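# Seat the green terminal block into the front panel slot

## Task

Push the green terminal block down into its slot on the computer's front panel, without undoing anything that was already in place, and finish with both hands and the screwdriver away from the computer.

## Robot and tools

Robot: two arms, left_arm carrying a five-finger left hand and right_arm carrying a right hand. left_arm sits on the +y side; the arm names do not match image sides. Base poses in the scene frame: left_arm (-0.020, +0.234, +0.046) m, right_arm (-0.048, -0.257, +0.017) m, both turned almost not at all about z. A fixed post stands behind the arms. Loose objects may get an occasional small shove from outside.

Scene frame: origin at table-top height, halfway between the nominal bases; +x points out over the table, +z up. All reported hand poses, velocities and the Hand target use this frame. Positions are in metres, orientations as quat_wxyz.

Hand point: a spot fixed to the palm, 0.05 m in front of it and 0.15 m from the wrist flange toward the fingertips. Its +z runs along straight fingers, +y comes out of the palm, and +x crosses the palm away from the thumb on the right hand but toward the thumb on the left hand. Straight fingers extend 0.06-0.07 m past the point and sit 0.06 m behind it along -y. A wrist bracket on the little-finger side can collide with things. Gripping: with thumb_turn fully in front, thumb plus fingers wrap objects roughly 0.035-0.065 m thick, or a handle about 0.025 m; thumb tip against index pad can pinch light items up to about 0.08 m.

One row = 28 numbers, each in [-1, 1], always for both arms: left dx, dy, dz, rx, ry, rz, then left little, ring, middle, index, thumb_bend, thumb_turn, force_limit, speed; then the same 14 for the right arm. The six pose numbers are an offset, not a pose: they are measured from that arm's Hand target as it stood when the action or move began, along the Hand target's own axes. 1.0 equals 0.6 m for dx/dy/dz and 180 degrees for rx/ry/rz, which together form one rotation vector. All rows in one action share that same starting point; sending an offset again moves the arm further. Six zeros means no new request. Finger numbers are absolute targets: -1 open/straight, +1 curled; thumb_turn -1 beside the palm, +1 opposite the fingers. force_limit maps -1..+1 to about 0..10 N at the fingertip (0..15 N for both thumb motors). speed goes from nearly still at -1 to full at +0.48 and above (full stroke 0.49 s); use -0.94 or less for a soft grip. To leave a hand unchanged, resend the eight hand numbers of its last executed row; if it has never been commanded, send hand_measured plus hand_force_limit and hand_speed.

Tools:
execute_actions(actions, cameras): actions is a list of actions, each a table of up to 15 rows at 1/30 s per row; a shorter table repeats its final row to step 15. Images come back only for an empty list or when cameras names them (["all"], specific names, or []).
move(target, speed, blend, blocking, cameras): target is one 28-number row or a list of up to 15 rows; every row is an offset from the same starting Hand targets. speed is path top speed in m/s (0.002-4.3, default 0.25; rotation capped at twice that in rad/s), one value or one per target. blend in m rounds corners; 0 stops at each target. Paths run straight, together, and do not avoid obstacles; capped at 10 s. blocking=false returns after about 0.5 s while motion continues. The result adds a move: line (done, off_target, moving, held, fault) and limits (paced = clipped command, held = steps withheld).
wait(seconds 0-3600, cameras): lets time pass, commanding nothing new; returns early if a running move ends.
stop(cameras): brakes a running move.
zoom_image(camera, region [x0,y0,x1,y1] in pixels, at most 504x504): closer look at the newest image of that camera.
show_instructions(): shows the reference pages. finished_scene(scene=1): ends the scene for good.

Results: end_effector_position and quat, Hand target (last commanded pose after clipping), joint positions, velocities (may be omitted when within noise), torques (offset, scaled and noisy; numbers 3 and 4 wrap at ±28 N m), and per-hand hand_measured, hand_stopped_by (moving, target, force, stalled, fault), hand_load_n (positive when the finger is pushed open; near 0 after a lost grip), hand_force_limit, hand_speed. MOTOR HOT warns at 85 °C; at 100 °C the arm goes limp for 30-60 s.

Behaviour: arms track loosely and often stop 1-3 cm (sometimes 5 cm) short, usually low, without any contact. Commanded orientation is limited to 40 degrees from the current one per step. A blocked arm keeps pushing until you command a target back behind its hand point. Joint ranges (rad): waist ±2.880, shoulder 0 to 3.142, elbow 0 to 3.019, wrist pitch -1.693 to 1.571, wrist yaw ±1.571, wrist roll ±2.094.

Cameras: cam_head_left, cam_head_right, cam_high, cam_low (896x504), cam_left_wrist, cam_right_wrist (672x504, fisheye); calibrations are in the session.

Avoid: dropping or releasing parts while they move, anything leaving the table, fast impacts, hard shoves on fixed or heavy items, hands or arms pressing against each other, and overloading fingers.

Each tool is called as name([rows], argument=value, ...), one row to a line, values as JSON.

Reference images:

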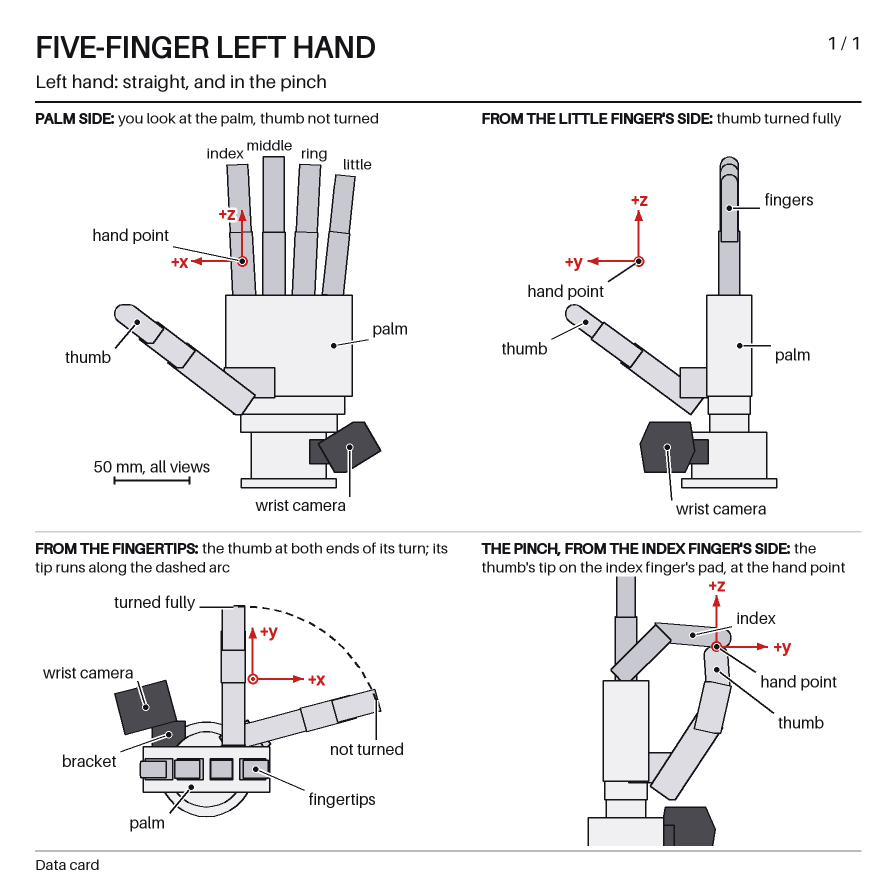

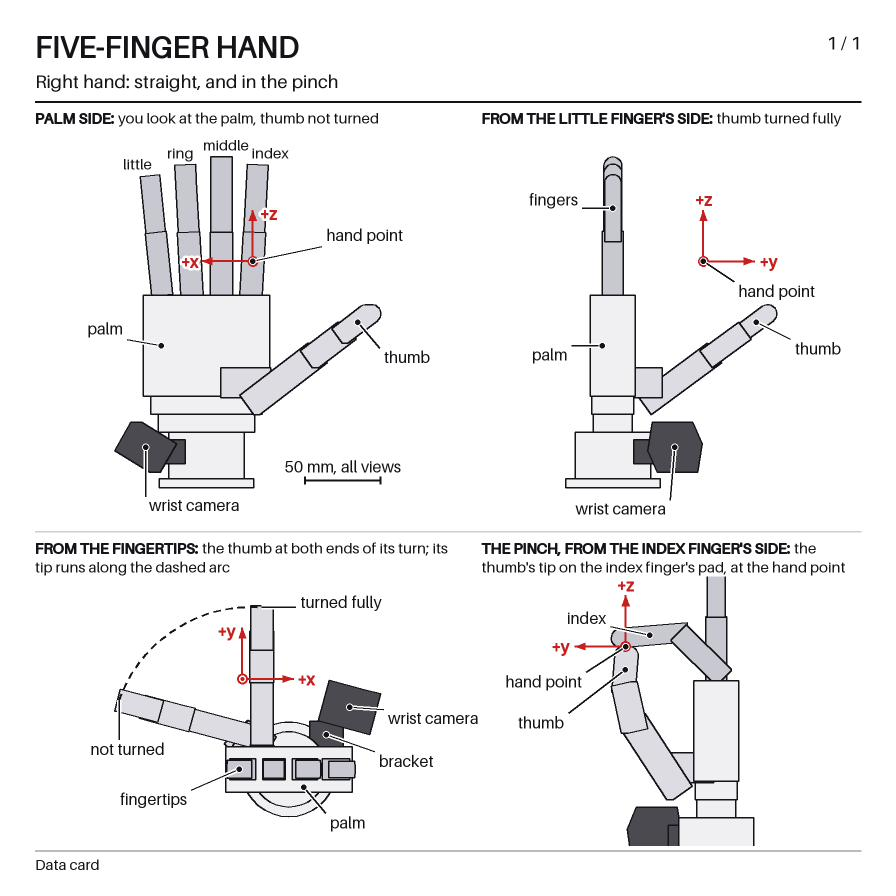

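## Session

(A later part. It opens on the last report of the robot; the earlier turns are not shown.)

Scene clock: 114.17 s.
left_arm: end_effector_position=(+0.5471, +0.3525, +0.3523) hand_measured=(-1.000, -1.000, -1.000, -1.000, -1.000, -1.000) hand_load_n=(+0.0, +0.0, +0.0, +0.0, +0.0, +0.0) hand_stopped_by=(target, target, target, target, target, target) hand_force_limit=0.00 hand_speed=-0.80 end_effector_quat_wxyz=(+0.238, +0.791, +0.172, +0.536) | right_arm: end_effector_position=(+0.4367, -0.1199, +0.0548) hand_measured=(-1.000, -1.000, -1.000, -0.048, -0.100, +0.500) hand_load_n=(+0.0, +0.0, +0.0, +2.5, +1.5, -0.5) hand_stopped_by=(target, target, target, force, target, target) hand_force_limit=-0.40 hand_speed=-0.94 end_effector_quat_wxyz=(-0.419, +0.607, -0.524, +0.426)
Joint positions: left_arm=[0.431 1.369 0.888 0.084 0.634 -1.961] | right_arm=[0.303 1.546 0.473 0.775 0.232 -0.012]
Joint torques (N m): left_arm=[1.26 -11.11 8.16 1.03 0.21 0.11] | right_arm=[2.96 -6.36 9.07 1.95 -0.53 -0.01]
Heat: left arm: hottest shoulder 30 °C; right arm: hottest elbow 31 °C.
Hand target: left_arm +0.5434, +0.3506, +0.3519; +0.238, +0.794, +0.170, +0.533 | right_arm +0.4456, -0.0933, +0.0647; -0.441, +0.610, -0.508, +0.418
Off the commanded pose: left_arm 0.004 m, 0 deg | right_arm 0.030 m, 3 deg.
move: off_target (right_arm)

move(target=[0,0,0,0,0,0,-1,-1,-1,-1,-1,-1,0,-0.8,0,0,0,0,0,0,-1,-1,-1,0.15,-0.1,0.5,-0.4,-0.94], speed=0.02, cameras=["all"])

zoom_image(camera="cam_right_wrist", region=[230, 200, 430, 350])

zoom_image(camera="cam_low", region=[440, 290, 540, 370])

Scene clock: 116.33 s.
left_arm: end_effector_position=(+0.5471, +0.3525, +0.3523) hand_measured=(-1.000, -1.000, -1.000, -1.000, -1.000, -1.000) hand_load_n=(+0.0, +0.0, +0.0, +0.0, +0.0, +0.0) hand_stopped_by=(target, target, target, target, target, target) hand_force_limit=0.00 hand_speed=-0.80 end_effector_quat_wxyz=(+0.238, +0.791, +0.172, +0.536) | right_arm: end_effector_position=(+0.4367, -0.1199, +0.0548) hand_measured=(-1.000, -1.000, -1.000, -0.048, -0.100, +0.500) hand_load_n=(+0.0, +0.0, +0.0, +2.5, +1.5, +0.0) hand_stopped_by=(target, target, target, force, target, target) hand_force_limit=-0.40 hand_speed=-0.94 end_effector_quat_wxyz=(-0.419, +0.607, -0.524, +0.426)
Joint positions: left_arm=[0.431 1.369 0.888 0.084 0.634 -1.961] | right_arm=[0.303 1.546 0.473 0.775 0.232 -0.012]
Joint torques (N m): left_arm=[1.2 -11.11 8.16 1.03 0.21 0.11] | right_arm=[2.96 -6.36 9.09 1.96 -0.53 -0.01]
Heat: left arm: hottest shoulder 30 °C; right arm: hottest elbow 31 °C.
Hand target: left_arm +0.5434, +0.3506, +0.3519; +0.238, +0.794, +0.170, +0.533 | right_arm +0.4456, -0.0933, +0.0647; -0.441, +0.610, -0.508, +0.418
Off the commanded pose: left_arm 0.004 m, 0 deg | right_arm 0.030 m, 3 deg.
move: done
cam_left_wrist: T_world_to_cam=[[0.09855, 0.92723, -0.36129, -0.25162], [-0.18934, 0.3739, 0.90794, -0.34989], [0.97695, -0.02107, 0.21241, -0.48362]] pos_world=[0.43102, 0.35394, 0.32949]
cam_right_wrist: T_world_to_cam=[[-0.28655, -0.32036, -0.90291, 0.13574], [-0.5954, 0.79789, -0.09414, 0.36532], [0.75059, 0.51062, -0.41939, -0.12859]] pos_world=[0.35293, -0.18234, 0.10302]

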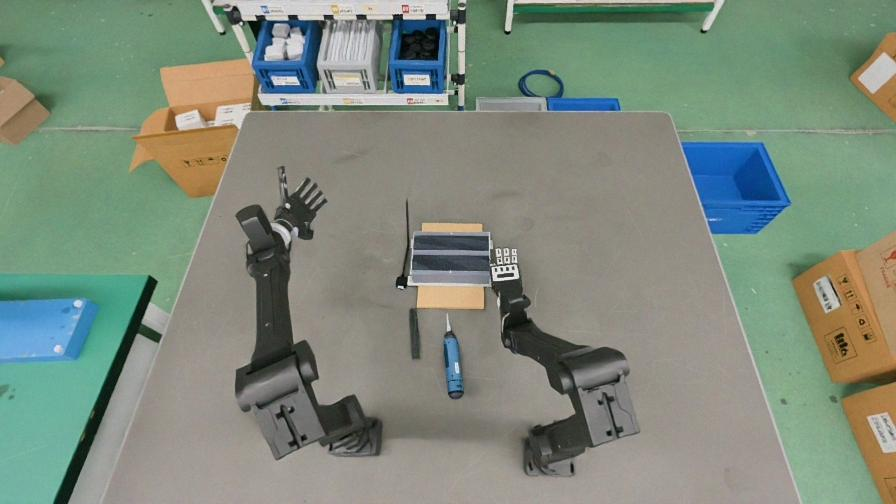

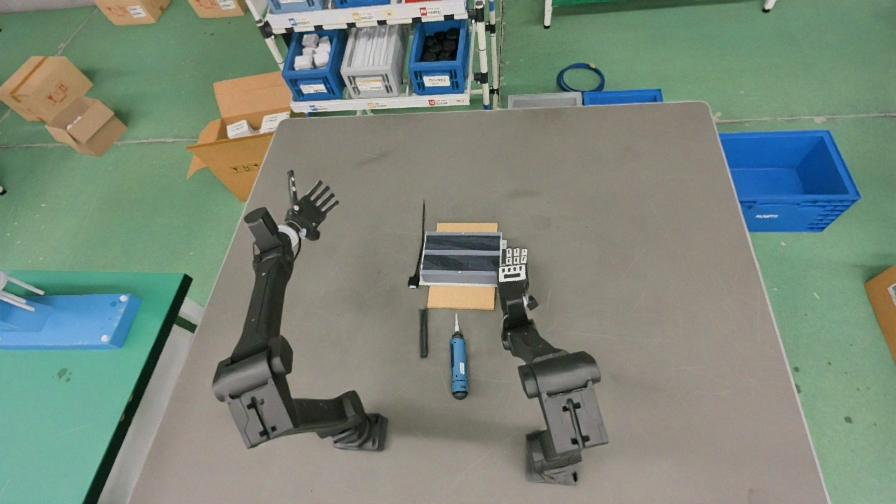

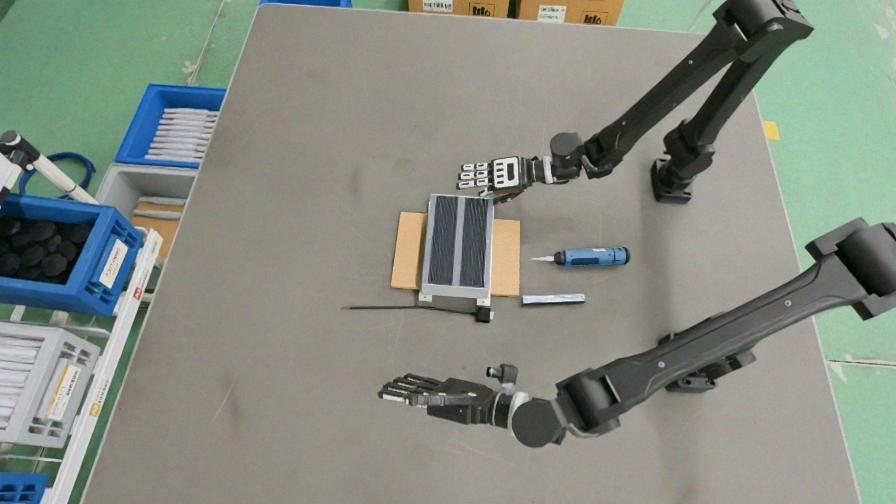

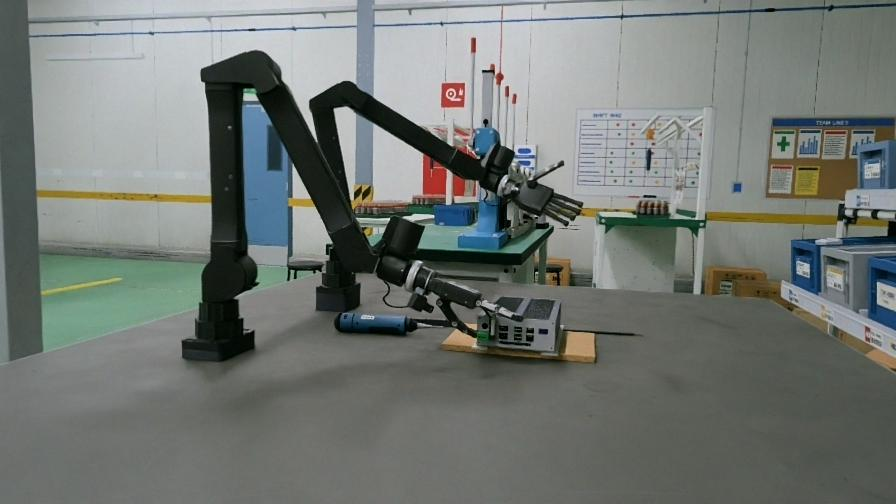

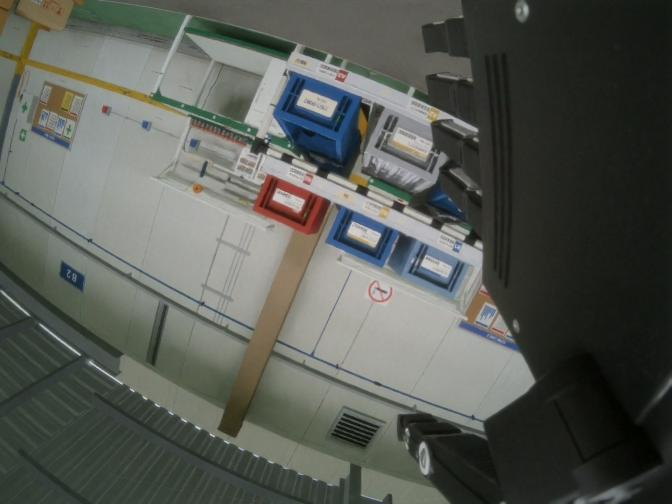

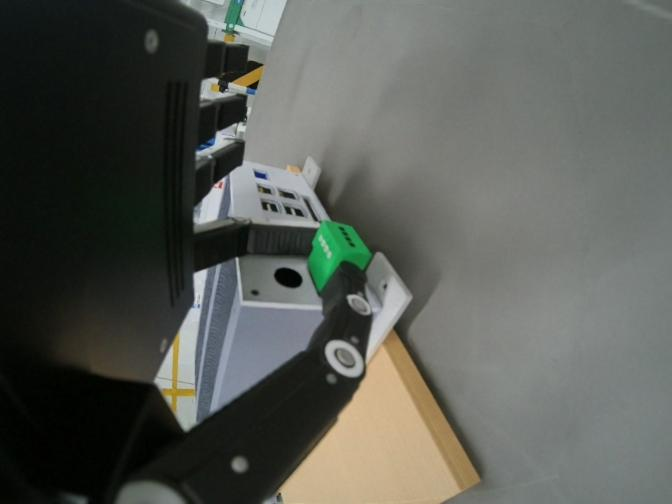

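Scaled by 2.520 from the camera's image (finer frame: 960x720).

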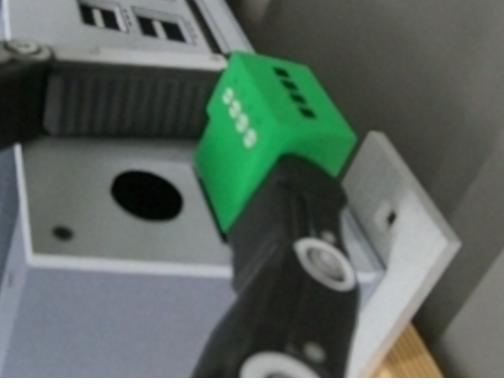

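Scaled by 5.040 from the camera's image (finer frame: 1280x720).

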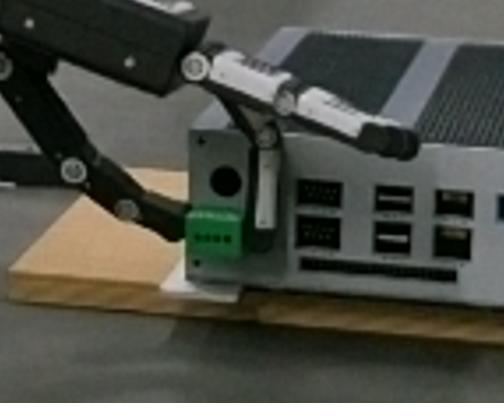

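zoom_image(camera="cam_low", region=[460, 315, 500, 355])

zoom_image(camera="cam_head_left", region=[470, 220, 550, 320])

zoom_image(camera="cam_high", region=[440, 150, 560, 230])

zoom_image(camera="cam_right_wrist", region=[285, 240, 385, 340])

Scaled by 12.600 from the camera's image (finer frame: 1280x720).

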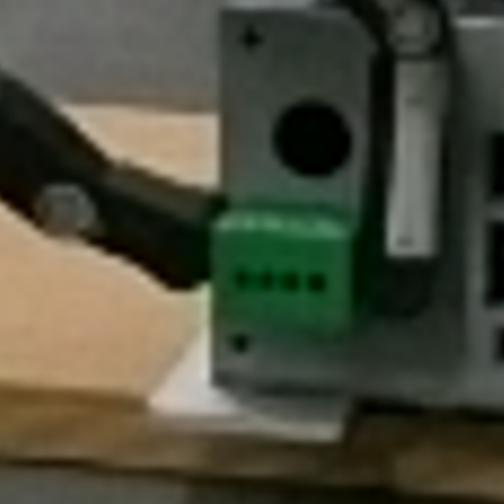

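Scaled by 5.040 from the camera's image (finer frame: 1280x720).

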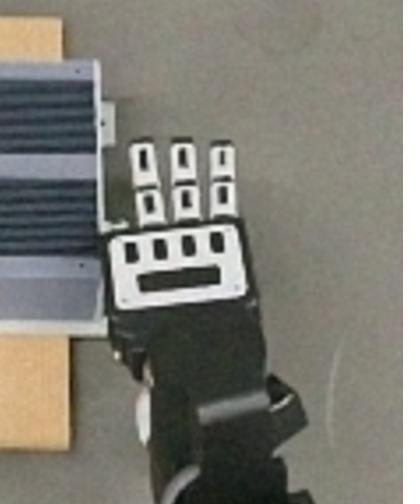

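Scaled by 4.200 from the camera's image (finer frame: 1280x720).

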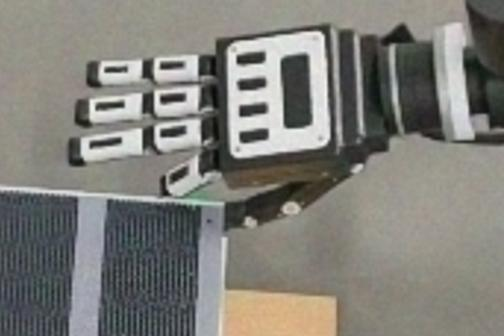

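Scaled by 5.040 from the camera's image (finer frame: 960x720).

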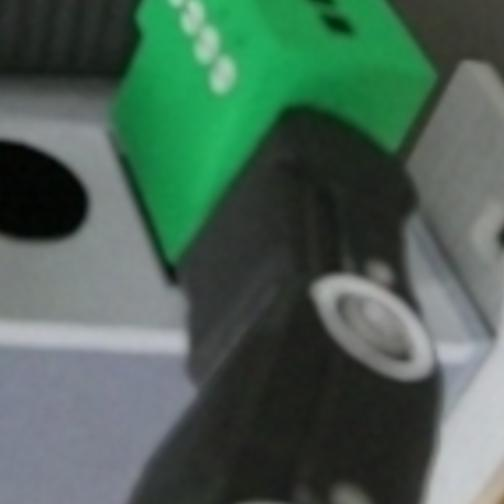

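move(target=[0,0,0,0,0,0,-1,-1,-1,-1,-1,-1,0,-0.8,0.1653,0.0238,-0.0318,-0.0111,0.0028,-0.0003,-1,-1,-1,0.15,-0.1,0.5,-0.4,-0.94], speed=0.04, cameras=["cam_low","cam_right_wrist"])

Scene clock: 124.40 s.
left_arm: end_effector_position=(+0.5471, +0.3525, +0.3523) hand_measured=(-1.000, -1.000, -1.000, -1.000, -1.000, -1.000) hand_load_n=(+0.0, +0.0, +0.0, +0.0, +0.0, +0.0) hand_stopped_by=(target, target, target, target, target, target) hand_force_limit=0.00 hand_speed=-0.80 end_effector_quat_wxyz=(+0.238, +0.791, +0.172, +0.536) | right_arm: end_effector_position=(+0.4384, -0.1878, +0.0620) hand_measured=(-1.000, -1.000, -1.000, -0.048, -0.100, +0.500) hand_load_n=(-0.5, +0.0, +0.0, +2.5, +1.5, +0.0) hand_stopped_by=(target, target, target, force, target, target) hand_force_limit=-0.40 hand_speed=-0.94 end_effector_quat_wxyz=(-0.434, +0.614, -0.517, +0.409)
Joint positions: left_arm=[0.431 1.369 0.888 0.084 0.634 -1.961] | right_arm=[0.067 1.498 0.448 0.755 -0.043 -0.068]
Joint torques (N m): left_arm=[1.2 -11.16 8.16 1.02 0.21 0.11] | right_arm=[-0.73 -7.18 6.15 1.46 -0.18 -0.19]
Heat: left arm: hottest shoulder 30 °C; right arm: hottest elbow 31 °C.
Hand target: left_arm +0.5434, +0.3506, +0.3519; +0.238, +0.794, +0.170, +0.533 | right_arm +0.4369, -0.1949, +0.0618; -0.428, +0.616, -0.517, +0.412
Off the commanded pose: left_arm 0.004 m, 0 deg | right_arm 0.007 m, 1 deg.
move: done
cam_right_wrist: T_world_to_cam=[[-0.27845, -0.30943, -0.90924, 0.11994], [-0.62995, 0.77345, -0.07029, 0.43022], [0.725, 0.5532, -0.41029, -0.07352]] pos_world=[0.35772, -0.25497, 0.10913]

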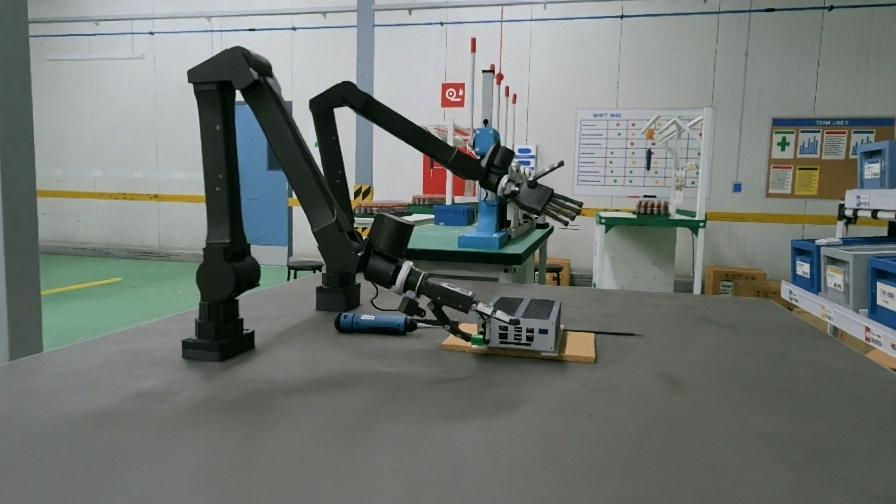

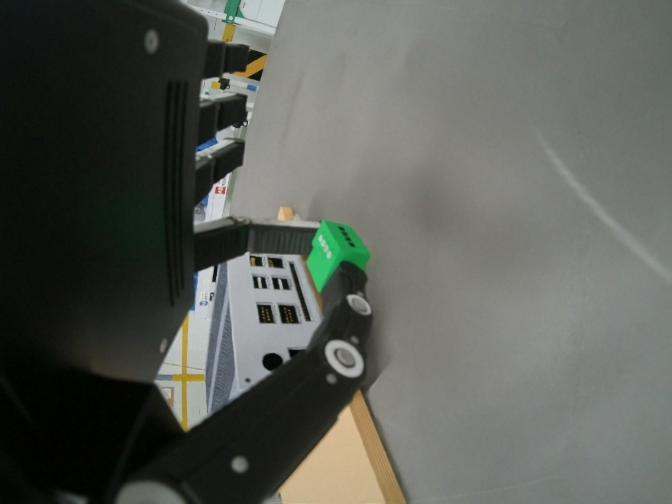

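zoom_image(camera="cam_right_wrist", region=[230, 190, 400, 390])

zoom_image(camera="cam_low", region=[440, 300, 540, 380])

Scaled by 2.520 from the camera's image (finer frame: 960x720).

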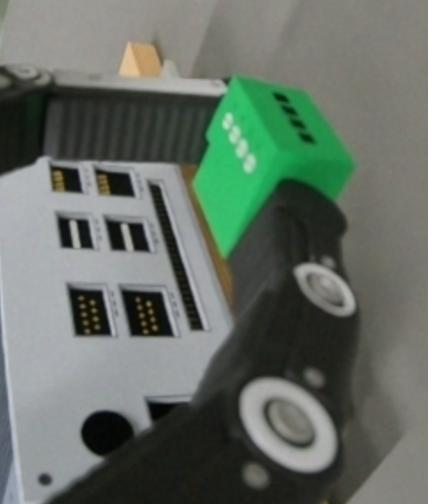

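Scaled by 5.040 from the camera's image (finer frame: 1280x720).

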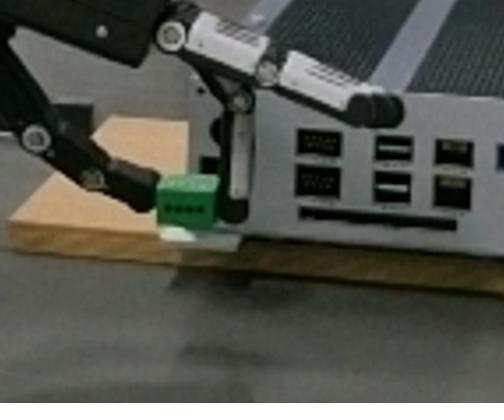

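move(target=[0,0,0,0,0,0,-1,-1,-1,-1,-1,-1,0,-0.8,-0.0038,0.0556,0.0171,0,0,0,-1,-1,-1,0.15,-0.1,0.5,-0.4,-0.94], speed=0.04, cameras=["cam_low"])

zoom_image(camera="cam_low", region=[455, 320, 505, 370])

Scene clock: 126.50 s.
left_arm: end_effector_position=(+0.5471, +0.3525, +0.3523) hand_measured=(-1.000, -1.000, -1.000, -1.000, -1.000, -1.000) hand_load_n=(+0.0, +0.0, +0.0, +0.0, +0.0, +0.0) hand_stopped_by=(target, target, target, target, target, target) hand_force_limit=0.00 hand_speed=-0.80 end_effector_quat_wxyz=(+0.238, +0.791, +0.172, +0.536) | right_arm: end_effector_position=(+0.4367, -0.1879, +0.0294) hand_measured=(-1.000, -1.000, -1.000, -0.048, -0.100, +0.500) hand_load_n=(+0.0, +0.0, +0.0, +2.5, +1.5, -0.5) hand_stopped_by=(target, target, target, force, target, target) hand_force_limit=-0.40 hand_speed=-0.94 end_effector_quat_wxyz=(-0.432, +0.616, -0.518, +0.407)
Joint positions: left_arm=[0.431 1.369 0.888 0.084 0.634 -1.961] | right_arm=[0.067 1.621 0.433 0.887 -0.043 -0.069]
Joint torques (N m): left_arm=[1.2 -11.11 8.16 1.02 0.22 0.1] | right_arm=[-0.73 -6.48 5.03 2.3 -0.17 -0.2]
Heat: left arm: hottest shoulder 30 °C; right arm: hottest elbow 31 °C.
Hand target: left_arm +0.5434, +0.3506, +0.3519; +0.238, +0.794, +0.170, +0.533 | right_arm +0.4369, -0.1948, +0.0269; -0.428, +0.616, -0.517, +0.412
Off the commanded pose: left_arm 0.004 m, 0 deg | right_arm 0.007 m, 1 deg.
move: done

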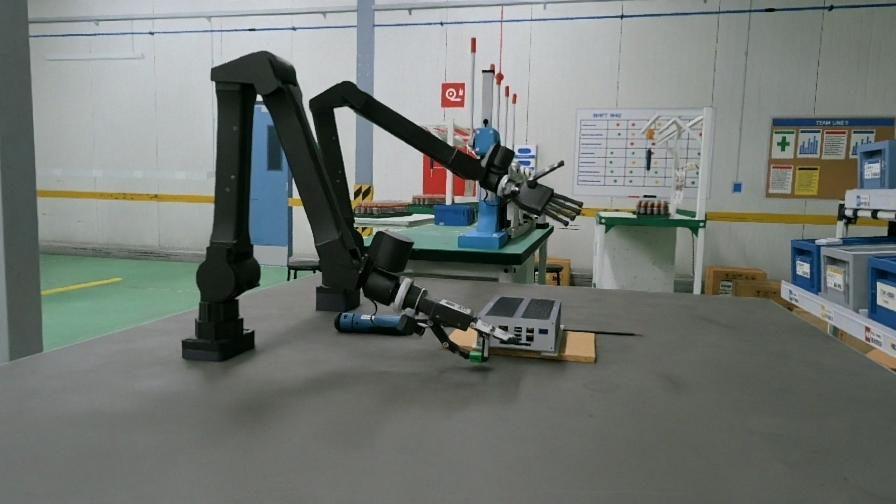

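Scaled by 10.080 from the camera's image (finer frame: 1280x720).

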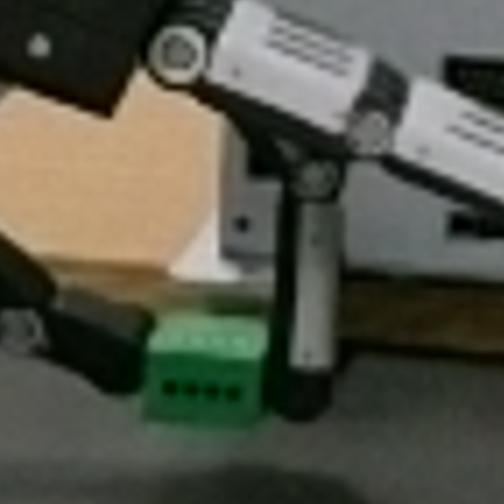

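move(target=[0,0,0,0,0,0,-1,-1,-1,-1,-1,-1,0,-0.8,-0.00076,0.0111,0.00342,0,0,0,-1,-1,-1,0.15,-0.1,0.5,-0.4,-0.94], speed=0.03, cameras=["cam_low"])

zoom_image(camera="cam_low", region=[455, 335, 505, 385])

Scene clock: 127.47 s.
left_arm: end_effector_position=(+0.5471, +0.3525, +0.3523) hand_measured=(-1.000, -1.000, -1.000, -1.000, -1.000, -1.000) hand_load_n=(+0.0, +0.0, +0.0, +0.0, +0.0, +0.0) hand_stopped_by=(target, target, target, target, target, target) hand_force_limit=0.00 hand_speed=-0.80 end_effector_quat_wxyz=(+0.238, +0.791, +0.172, +0.536) | right_arm: end_effector_position=(+0.4374, -0.1879, +0.0231) hand_measured=(-1.000, -1.000, -1.000, -0.048, -0.100, +0.500) hand_load_n=(+0.0, +0.0, +0.0, +2.5, +1.5, -0.5) hand_stopped_by=(target, target, target, force, target, target) hand_force_limit=-0.40 hand_speed=-0.94 end_effector_quat_wxyz=(-0.432, +0.615, -0.518, +0.407)
Joint positions: left_arm=[0.431 1.369 0.888 0.084 0.634 -1.961] | right_arm=[0.067 1.651 0.433 0.918 -0.043 -0.069]
Joint torques (N m): left_arm=[1.2 -11.11 8.16 1.03 0.21 0.11] | right_arm=[-0.67 -6.53 4.66 2.28 -0.18 -0.2]
Heat: left arm: hottest shoulder 30 °C; right arm: hottest elbow 31 °C.
Hand target: left_arm +0.5434, +0.3506, +0.3519; +0.238, +0.794, +0.170, +0.533 | right_arm +0.4369, -0.1948, +0.0199; -0.428, +0.616, -0.517, +0.412
Off the commanded pose: left_arm 0.004 m, 0 deg | right_arm 0.008 m, 1 deg.
move: done

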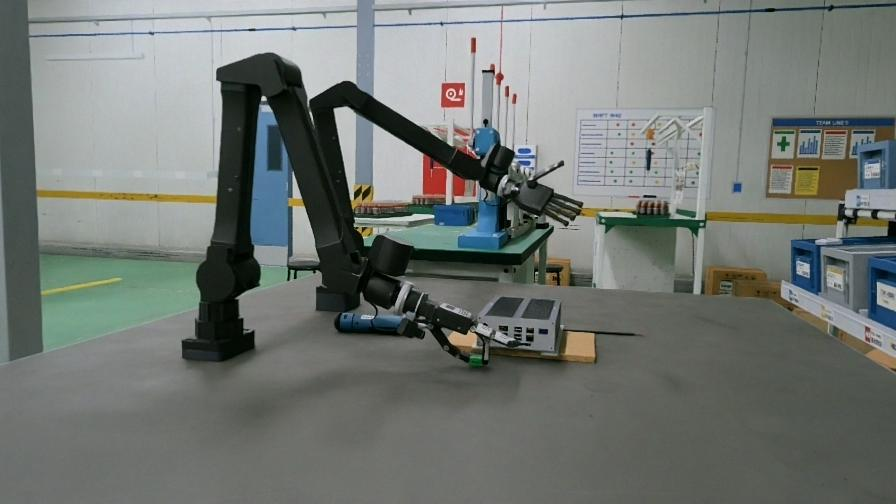

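Scaled by 10.080 from the camera's image (finer frame: 1280x720).

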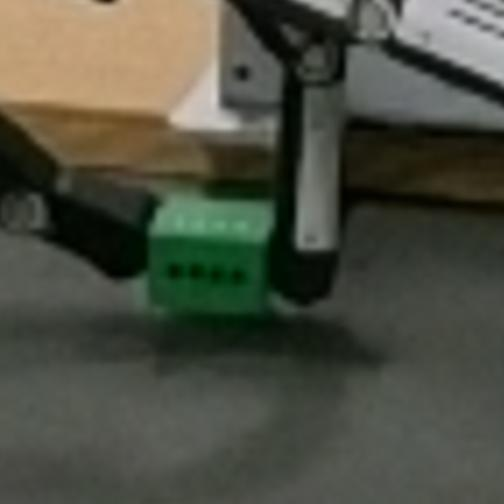

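move(target=[0,0,0,0,0,0,-1,-1,-1,-1,-1,-1,0,-0.8,-0.00022,0.00318,0.00098,0,0,0,-1,-1,-1,0.15,-0.1,0.5,-0.4,-0.94], speed=0.02, cameras=["cam_low"])

zoom_image(camera="cam_low", region=[462, 345, 502, 385])

Scene clock: 128.10 s.
left_arm: end_effector_position=(+0.5471, +0.3525, +0.3523) hand_measured=(-1.000, -1.000, -1.000, -1.000, -1.000, -1.000) hand_load_n=(+0.0, +0.0, +0.0, +0.0, -0.5, +0.0) hand_stopped_by=(target, target, target, target, target, target) hand_force_limit=0.00 hand_speed=-0.80 end_effector_quat_wxyz=(+0.238, +0.791, +0.172, +0.536) | right_arm: end_effector_position=(+0.4377, -0.1879, +0.0219) hand_measured=(-1.000, -1.000, -1.000, -0.048, -0.100, +0.500) hand_load_n=(+0.0, +0.0, +0.0, +2.5, +1.5, +0.0) hand_stopped_by=(target, target, target, force, target, target) hand_force_limit=-0.40 hand_speed=-0.94 end_effector_quat_wxyz=(-0.433, +0.615, -0.518, +0.408)
Joint positions: left_arm=[0.431 1.369 0.888 0.084 0.634 -1.961] | right_arm=[0.067 1.657 0.433 0.927 -0.043 -0.069]
Joint torques (N m): left_arm=[1.2 -11.11 8.16 1.03 0.21 0.1] | right_arm=[-0.73 -6.48 4.59 2.33 -0.18 -0.2]
Heat: left arm: hottest shoulder 30 °C; right arm: hottest elbow 31 °C.
Hand target: left_arm +0.5434, +0.3506, +0.3519; +0.238, +0.794, +0.170, +0.533 | right_arm +0.4369, -0.1948, +0.0179; -0.428, +0.616, -0.517, +0.412
Off the commanded pose: left_arm 0.004 m, 0 deg | right_arm 0.008 m, 1 deg.
move: done

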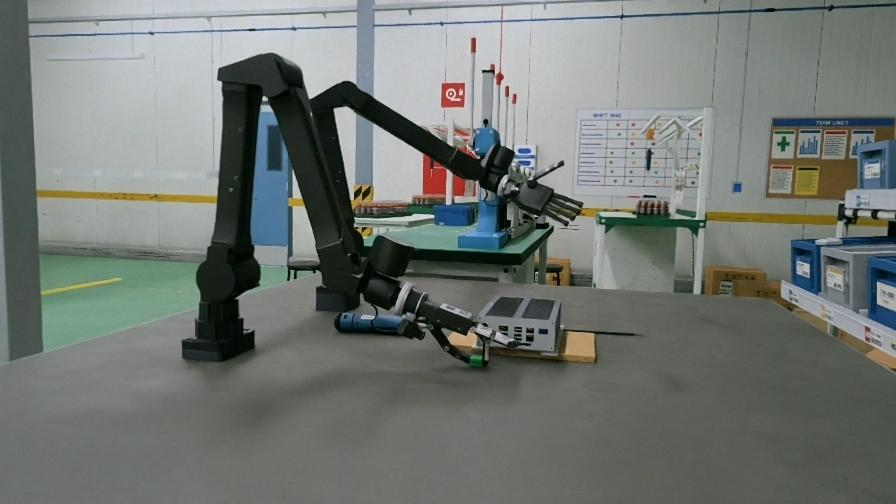

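Scaled by 12.600 from the camera's image (finer frame: 1280x720).

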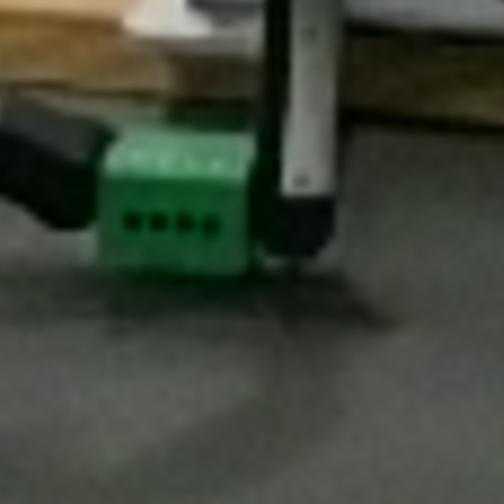

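move(target=[0,0,0,0,0,0,-1,-1,-1,-1,-1,-1,0,-0.8,-0.00022,0.00318,0.00098,0,0,0,-1,-1,-1,0.15,-0.1,0.5,-0.4,-0.94], speed=0.02, cameras=["cam_low"])

zoom_image(camera="cam_low", region=[462, 345, 502, 385])

Scene clock: 128.73 s.
left_arm: end_effector_position=(+0.5471, +0.3525, +0.3523) hand_measured=(-1.000, -1.000, -1.000, -1.000, -1.000, -1.000) hand_load_n=(+0.5, +0.0, +0.0, +0.0, -0.5, +0.0) hand_stopped_by=(target, target, target, target, target, target) hand_force_limit=0.00 hand_speed=-0.80 end_effector_quat_wxyz=(+0.238, +0.791, +0.172, +0.536) | right_arm: end_effector_position=(+0.4378, -0.1879, +0.0199) hand_measured=(-1.000, -1.000, -1.000, -0.048, -0.100, +0.500) hand_load_n=(+0.0, +0.0, +0.0, +2.5, +1.5, -0.5) hand_stopped_by=(target, target, target, force, target, target) hand_force_limit=-0.40 hand_speed=-0.94 end_effector_quat_wxyz=(-0.433, +0.615, -0.518, +0.408)
Joint positions: left_arm=[0.431 1.369 0.888 0.084 0.634 -1.961] | right_arm=[0.067 1.666 0.433 0.936 -0.043 -0.069]
Joint torques (N m): left_arm=[1.26 -11.16 8.17 1.02 0.22 0.11] | right_arm=[-0.73 -6.59 4.48 2.22 -0.18 -0.2]
Heat: left arm: hottest shoulder 30 °C; right arm: hottest elbow 31 °C.
Hand target: left_arm +0.5434, +0.3506, +0.3519; +0.238, +0.794, +0.170, +0.533 | right_arm +0.4369, -0.1948, +0.0159; -0.428, +0.616, -0.517, +0.412
Off the commanded pose: left_arm 0.004 m, 0 deg | right_arm 0.008 m, 1 deg.
move: done

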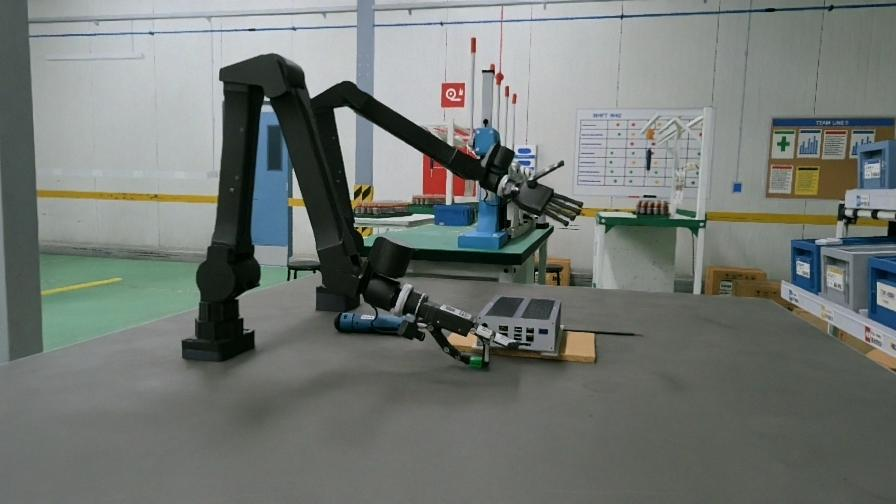

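Scaled by 12.600 from the camera's image (finer frame: 1280x720).

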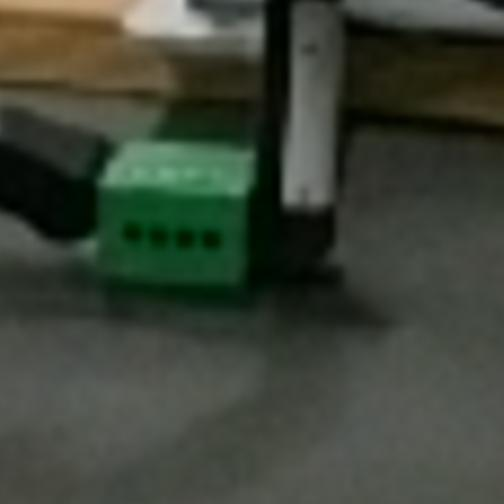

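move(target=[0,0,0,0,0,0,-1,-1,-1,-1,-1,-1,0,-0.8,-0.00016,0.00238,0.00073,0,0,0,-1,-1,-1,0.15,-0.1,0.5,-0.4,-0.94], speed=0.02, cameras=["cam_low"])

zoom_image(camera="cam_low", region=[462, 345, 502, 385])

Scene clock: 129.37 s.
left_arm: end_effector_position=(+0.5471, +0.3525, +0.3523) hand_measured=(-1.000, -1.000, -1.000, -1.000, -1.000, -1.000) hand_load_n=(+0.0, +0.0, +0.0, -0.5, +0.0, +0.0) hand_stopped_by=(target, target, target, target, target, target) hand_force_limit=0.00 hand_speed=-0.80 end_effector_quat_wxyz=(+0.238, +0.791, +0.172, +0.536) | right_arm: end_effector_position=(+0.4382, -0.1878, +0.0191) hand_measured=(-1.000, -1.000, -1.000, -0.048, -0.100, +0.500) hand_load_n=(+0.0, +0.0, +0.0, +2.0, +1.5, +0.0) hand_stopped_by=(target, target, target, force, target, target) hand_force_limit=-0.40 hand_speed=-0.94 end_effector_quat_wxyz=(-0.433, +0.615, -0.517, +0.408)
Joint positions: left_arm=[0.431 1.369 0.888 0.084 0.634 -1.961] | right_arm=[0.067 1.672 0.433 0.943 -0.043 -0.069]
Joint torques (N m): left_arm=[1.2 -11.16 8.16 1.03 0.22 0.11] | right_arm=[-0.67 -6.53 4.42 2.29 -0.17 -0.2]
Heat: left arm: hottest shoulder 30 °C; right arm: hottest elbow 31 °C.
Hand target: left_arm +0.5434, +0.3506, +0.3519; +0.238, +0.794, +0.170, +0.533 | right_arm +0.4369, -0.1948, +0.0145; -0.428, +0.616, -0.517, +0.412
Off the commanded pose: left_arm 0.004 m, 0 deg | right_arm 0.009 m, 1 deg.
move: done

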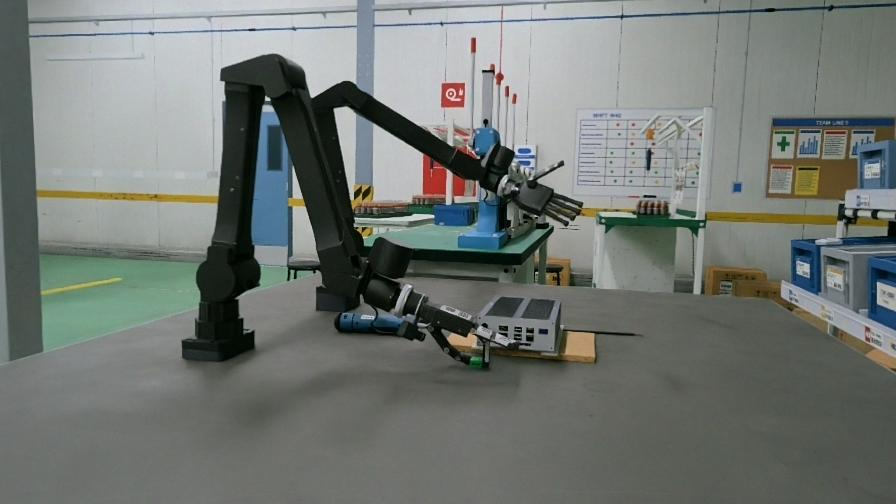

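Scaled by 12.600 from the camera's image (finer frame: 1280x720).

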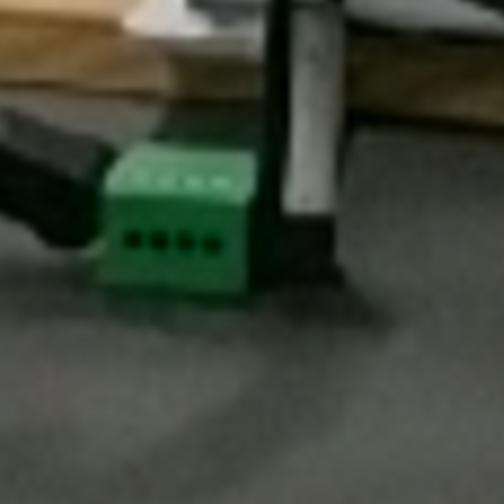

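move(target=[0,0,0,0,0,0,-1,-1,-1,-1,-1,-1,0,-0.8,-0.00016,0.00238,0.00073,0,0,0,-1,-1,-1,0.15,-0.1,0.5,-0.4,-0.94], speed=0.02, cameras=["cam_low", "cam_right_wrist"])

zoom_image(camera="cam_low", region=[462, 345, 502, 385])

zoom_image(camera="cam_right_wrist", region=[260, 190, 400, 330])

Scene clock: 130.00 s.
left_arm: end_effector_position=(+0.5471, +0.3525, +0.3523) hand_measured=(-1.000, -1.000, -1.000, -1.000, -1.000, -1.000) hand_load_n=(+0.0, +0.0, +0.0, +0.0, +0.0, +0.0) hand_stopped_by=(target, target, target, target, target, target) hand_force_limit=0.00 hand_speed=-0.80 end_effector_quat_wxyz=(+0.238, +0.791, +0.172, +0.536) | right_arm: end_effector_position=(+0.4386, -0.1877, +0.0189) hand_measured=(-1.000, -1.000, -1.000, -0.048, -0.100, +0.500) hand_load_n=(-0.5, +0.0, +0.0, +2.0, +1.5, +0.0) hand_stopped_by=(target, target, target, force, target, target) hand_force_limit=-0.40 hand_speed=-0.94 end_effector_quat_wxyz=(-0.434, +0.614, -0.517, +0.409)
Joint positions: left_arm=[0.431 1.369 0.888 0.084 0.634 -1.961] | right_arm=[0.067 1.676 0.433 0.951 -0.043 -0.069]
Joint torques (N m): left_arm=[1.2 -11.11 8.16 1.03 0.21 0.11] | right_arm=[-0.73 -6.42 4.37 2.24 -0.17 -0.2]
Heat: left arm: hottest shoulder 30 °C; right arm: hottest elbow 31 °C.
Hand target: left_arm +0.5434, +0.3506, +0.3519; +0.238, +0.794, +0.170, +0.533 | right_arm +0.4369, -0.1948, +0.0130; -0.428, +0.616, -0.517, +0.412
Off the commanded pose: left_arm 0.004 m, 0 deg | right_arm 0.009 m, 1 deg.
move: done
cam_right_wrist: T_world_to_cam=[[-0.27611, -0.30997, -0.90977, 0.07968], [-0.63029, 0.77301, -0.07208, 0.42743], [0.7256, 0.55351, -0.40881, -0.09166]] pos_world=[0.35792, -0.25497, 0.06583]

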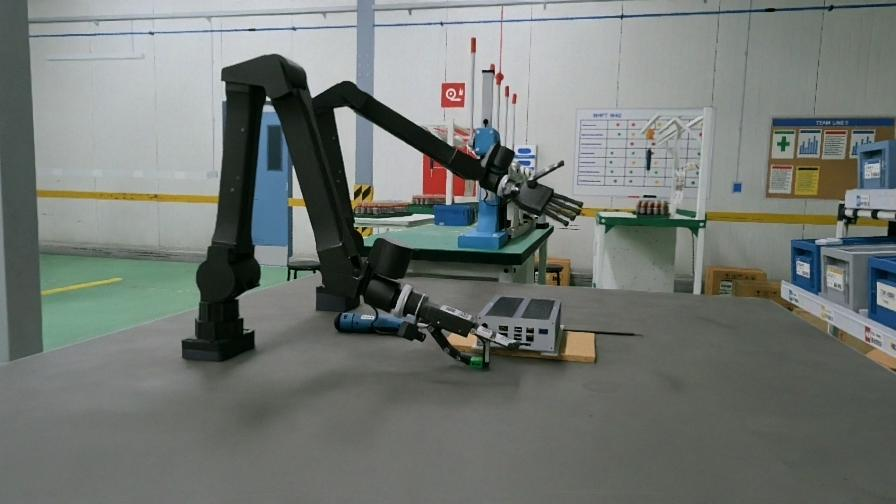

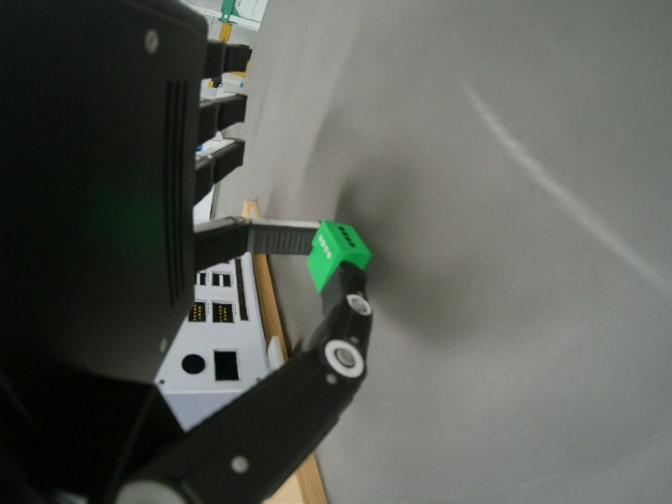

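Scaled by 12.600 from the camera's image (finer frame: 1280x720).

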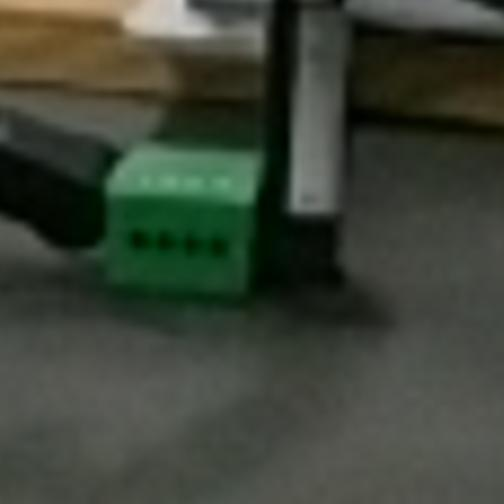

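Scaled by 3.600 from the camera's image (finer frame: 960x720).

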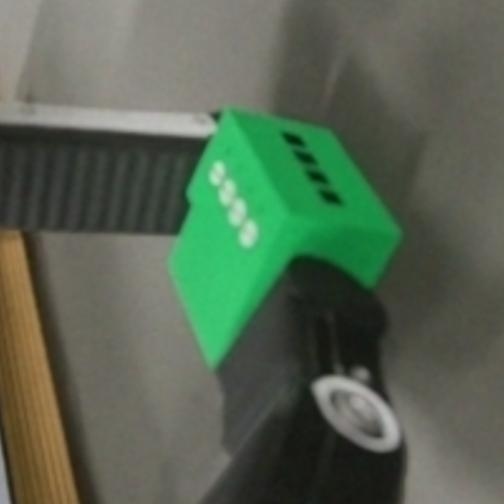

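move(target=[0,0,0,0,0,0,-1,-1,-1,-1,-1,-1,0,-0.8,0,0,0,0,0,0,-1,-1,-1,-0.3,-0.1,0.5,-0.4,-0.7], speed=0.02, cameras=["cam_low", "cam_right_wrist"])

zoom_image(camera="cam_low", region=[462, 345, 502, 385])

zoom_image(camera="cam_right_wrist", region=[260, 190, 400, 330])

Scene clock: 131.87 s.
left_arm: end_effector_position=(+0.5471, +0.3525, +0.3523) hand_measured=(-1.000, -1.000, -1.000, -1.000, -1.000, -1.000) hand_load_n=(+0.0, +0.0, +0.0, +0.0, +0.0, +0.0) hand_stopped_by=(target, target, target, target, target, target) hand_force_limit=0.00 hand_speed=-0.80 end_effector_quat_wxyz=(+0.238, +0.791, +0.172, +0.536) | right_arm: end_effector_position=(+0.4384, -0.1878, +0.0180) hand_measured=(-1.000, -1.000, -1.000, -0.300, -0.100, +0.500) hand_load_n=(+0.0, +0.0, +0.0, +0.0, +0.0, +0.0) hand_stopped_by=(target, target, target, target, target, target) hand_force_limit=-0.40 hand_speed=-0.70 end_effector_quat_wxyz=(-0.434, +0.614, -0.517, +0.409)
Joint positions: left_arm=[0.431 1.369 0.888 0.084 0.634 -1.961] | right_arm=[0.067 1.678 0.433 0.951 -0.043 -0.069]
Joint torques (N m): left_arm=[1.2 -11.11 8.16 1.02 0.22 0.11] | right_arm=[-0.73 -6.59 4.36 2.25 -0.17 -0.2]
Heat: left arm: hottest shoulder 30 °C; right arm: hottest elbow 31 °C.
Hand target: left_arm +0.5434, +0.3506, +0.3519; +0.238, +0.794, +0.170, +0.533 | right_arm +0.4369, -0.1948, +0.0130; -0.428, +0.616, -0.517, +0.412
Off the commanded pose: left_arm 0.004 m, 0 deg | right_arm 0.009 m, 1 deg.
move: done
cam_right_wrist: T_world_to_cam=[[-0.2779, -0.3101, -0.90918, 0.07947], [-0.6304, 0.77302, -0.07097, 0.42722], [0.72482, 0.55342, -0.41031, -0.09149]] pos_world=[0.35772, -0.25497, 0.06503]

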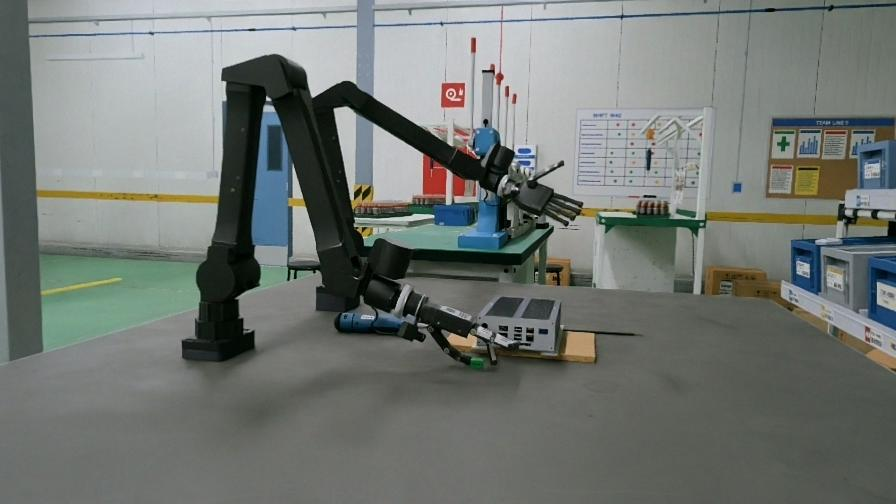

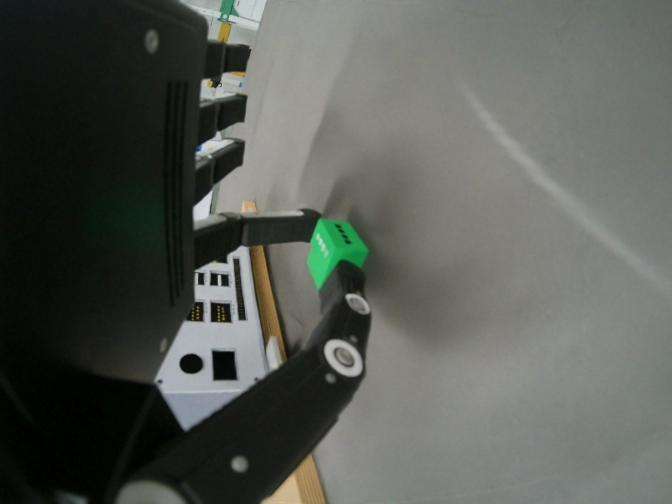

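Scaled by 12.600 from the camera's image (finer frame: 1280x720).

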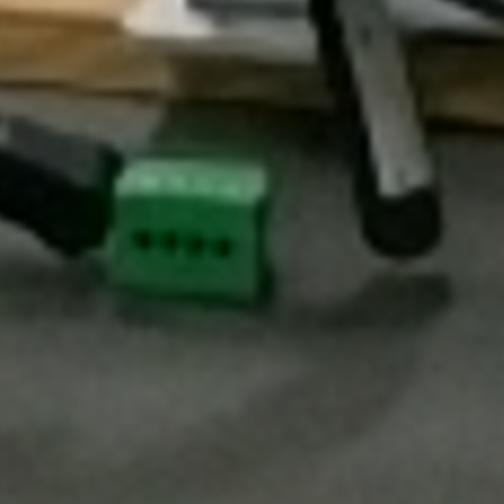

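Scaled by 3.600 from the camera's image (finer frame: 960x720).

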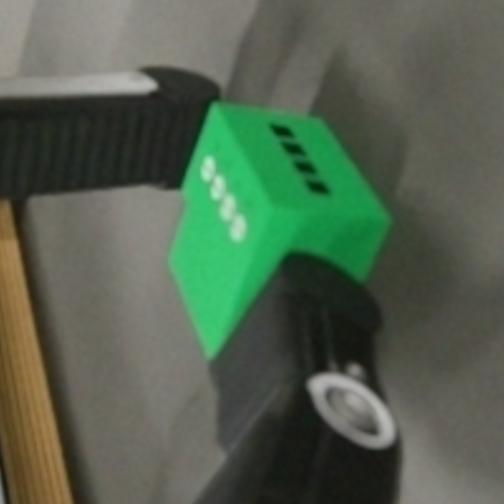

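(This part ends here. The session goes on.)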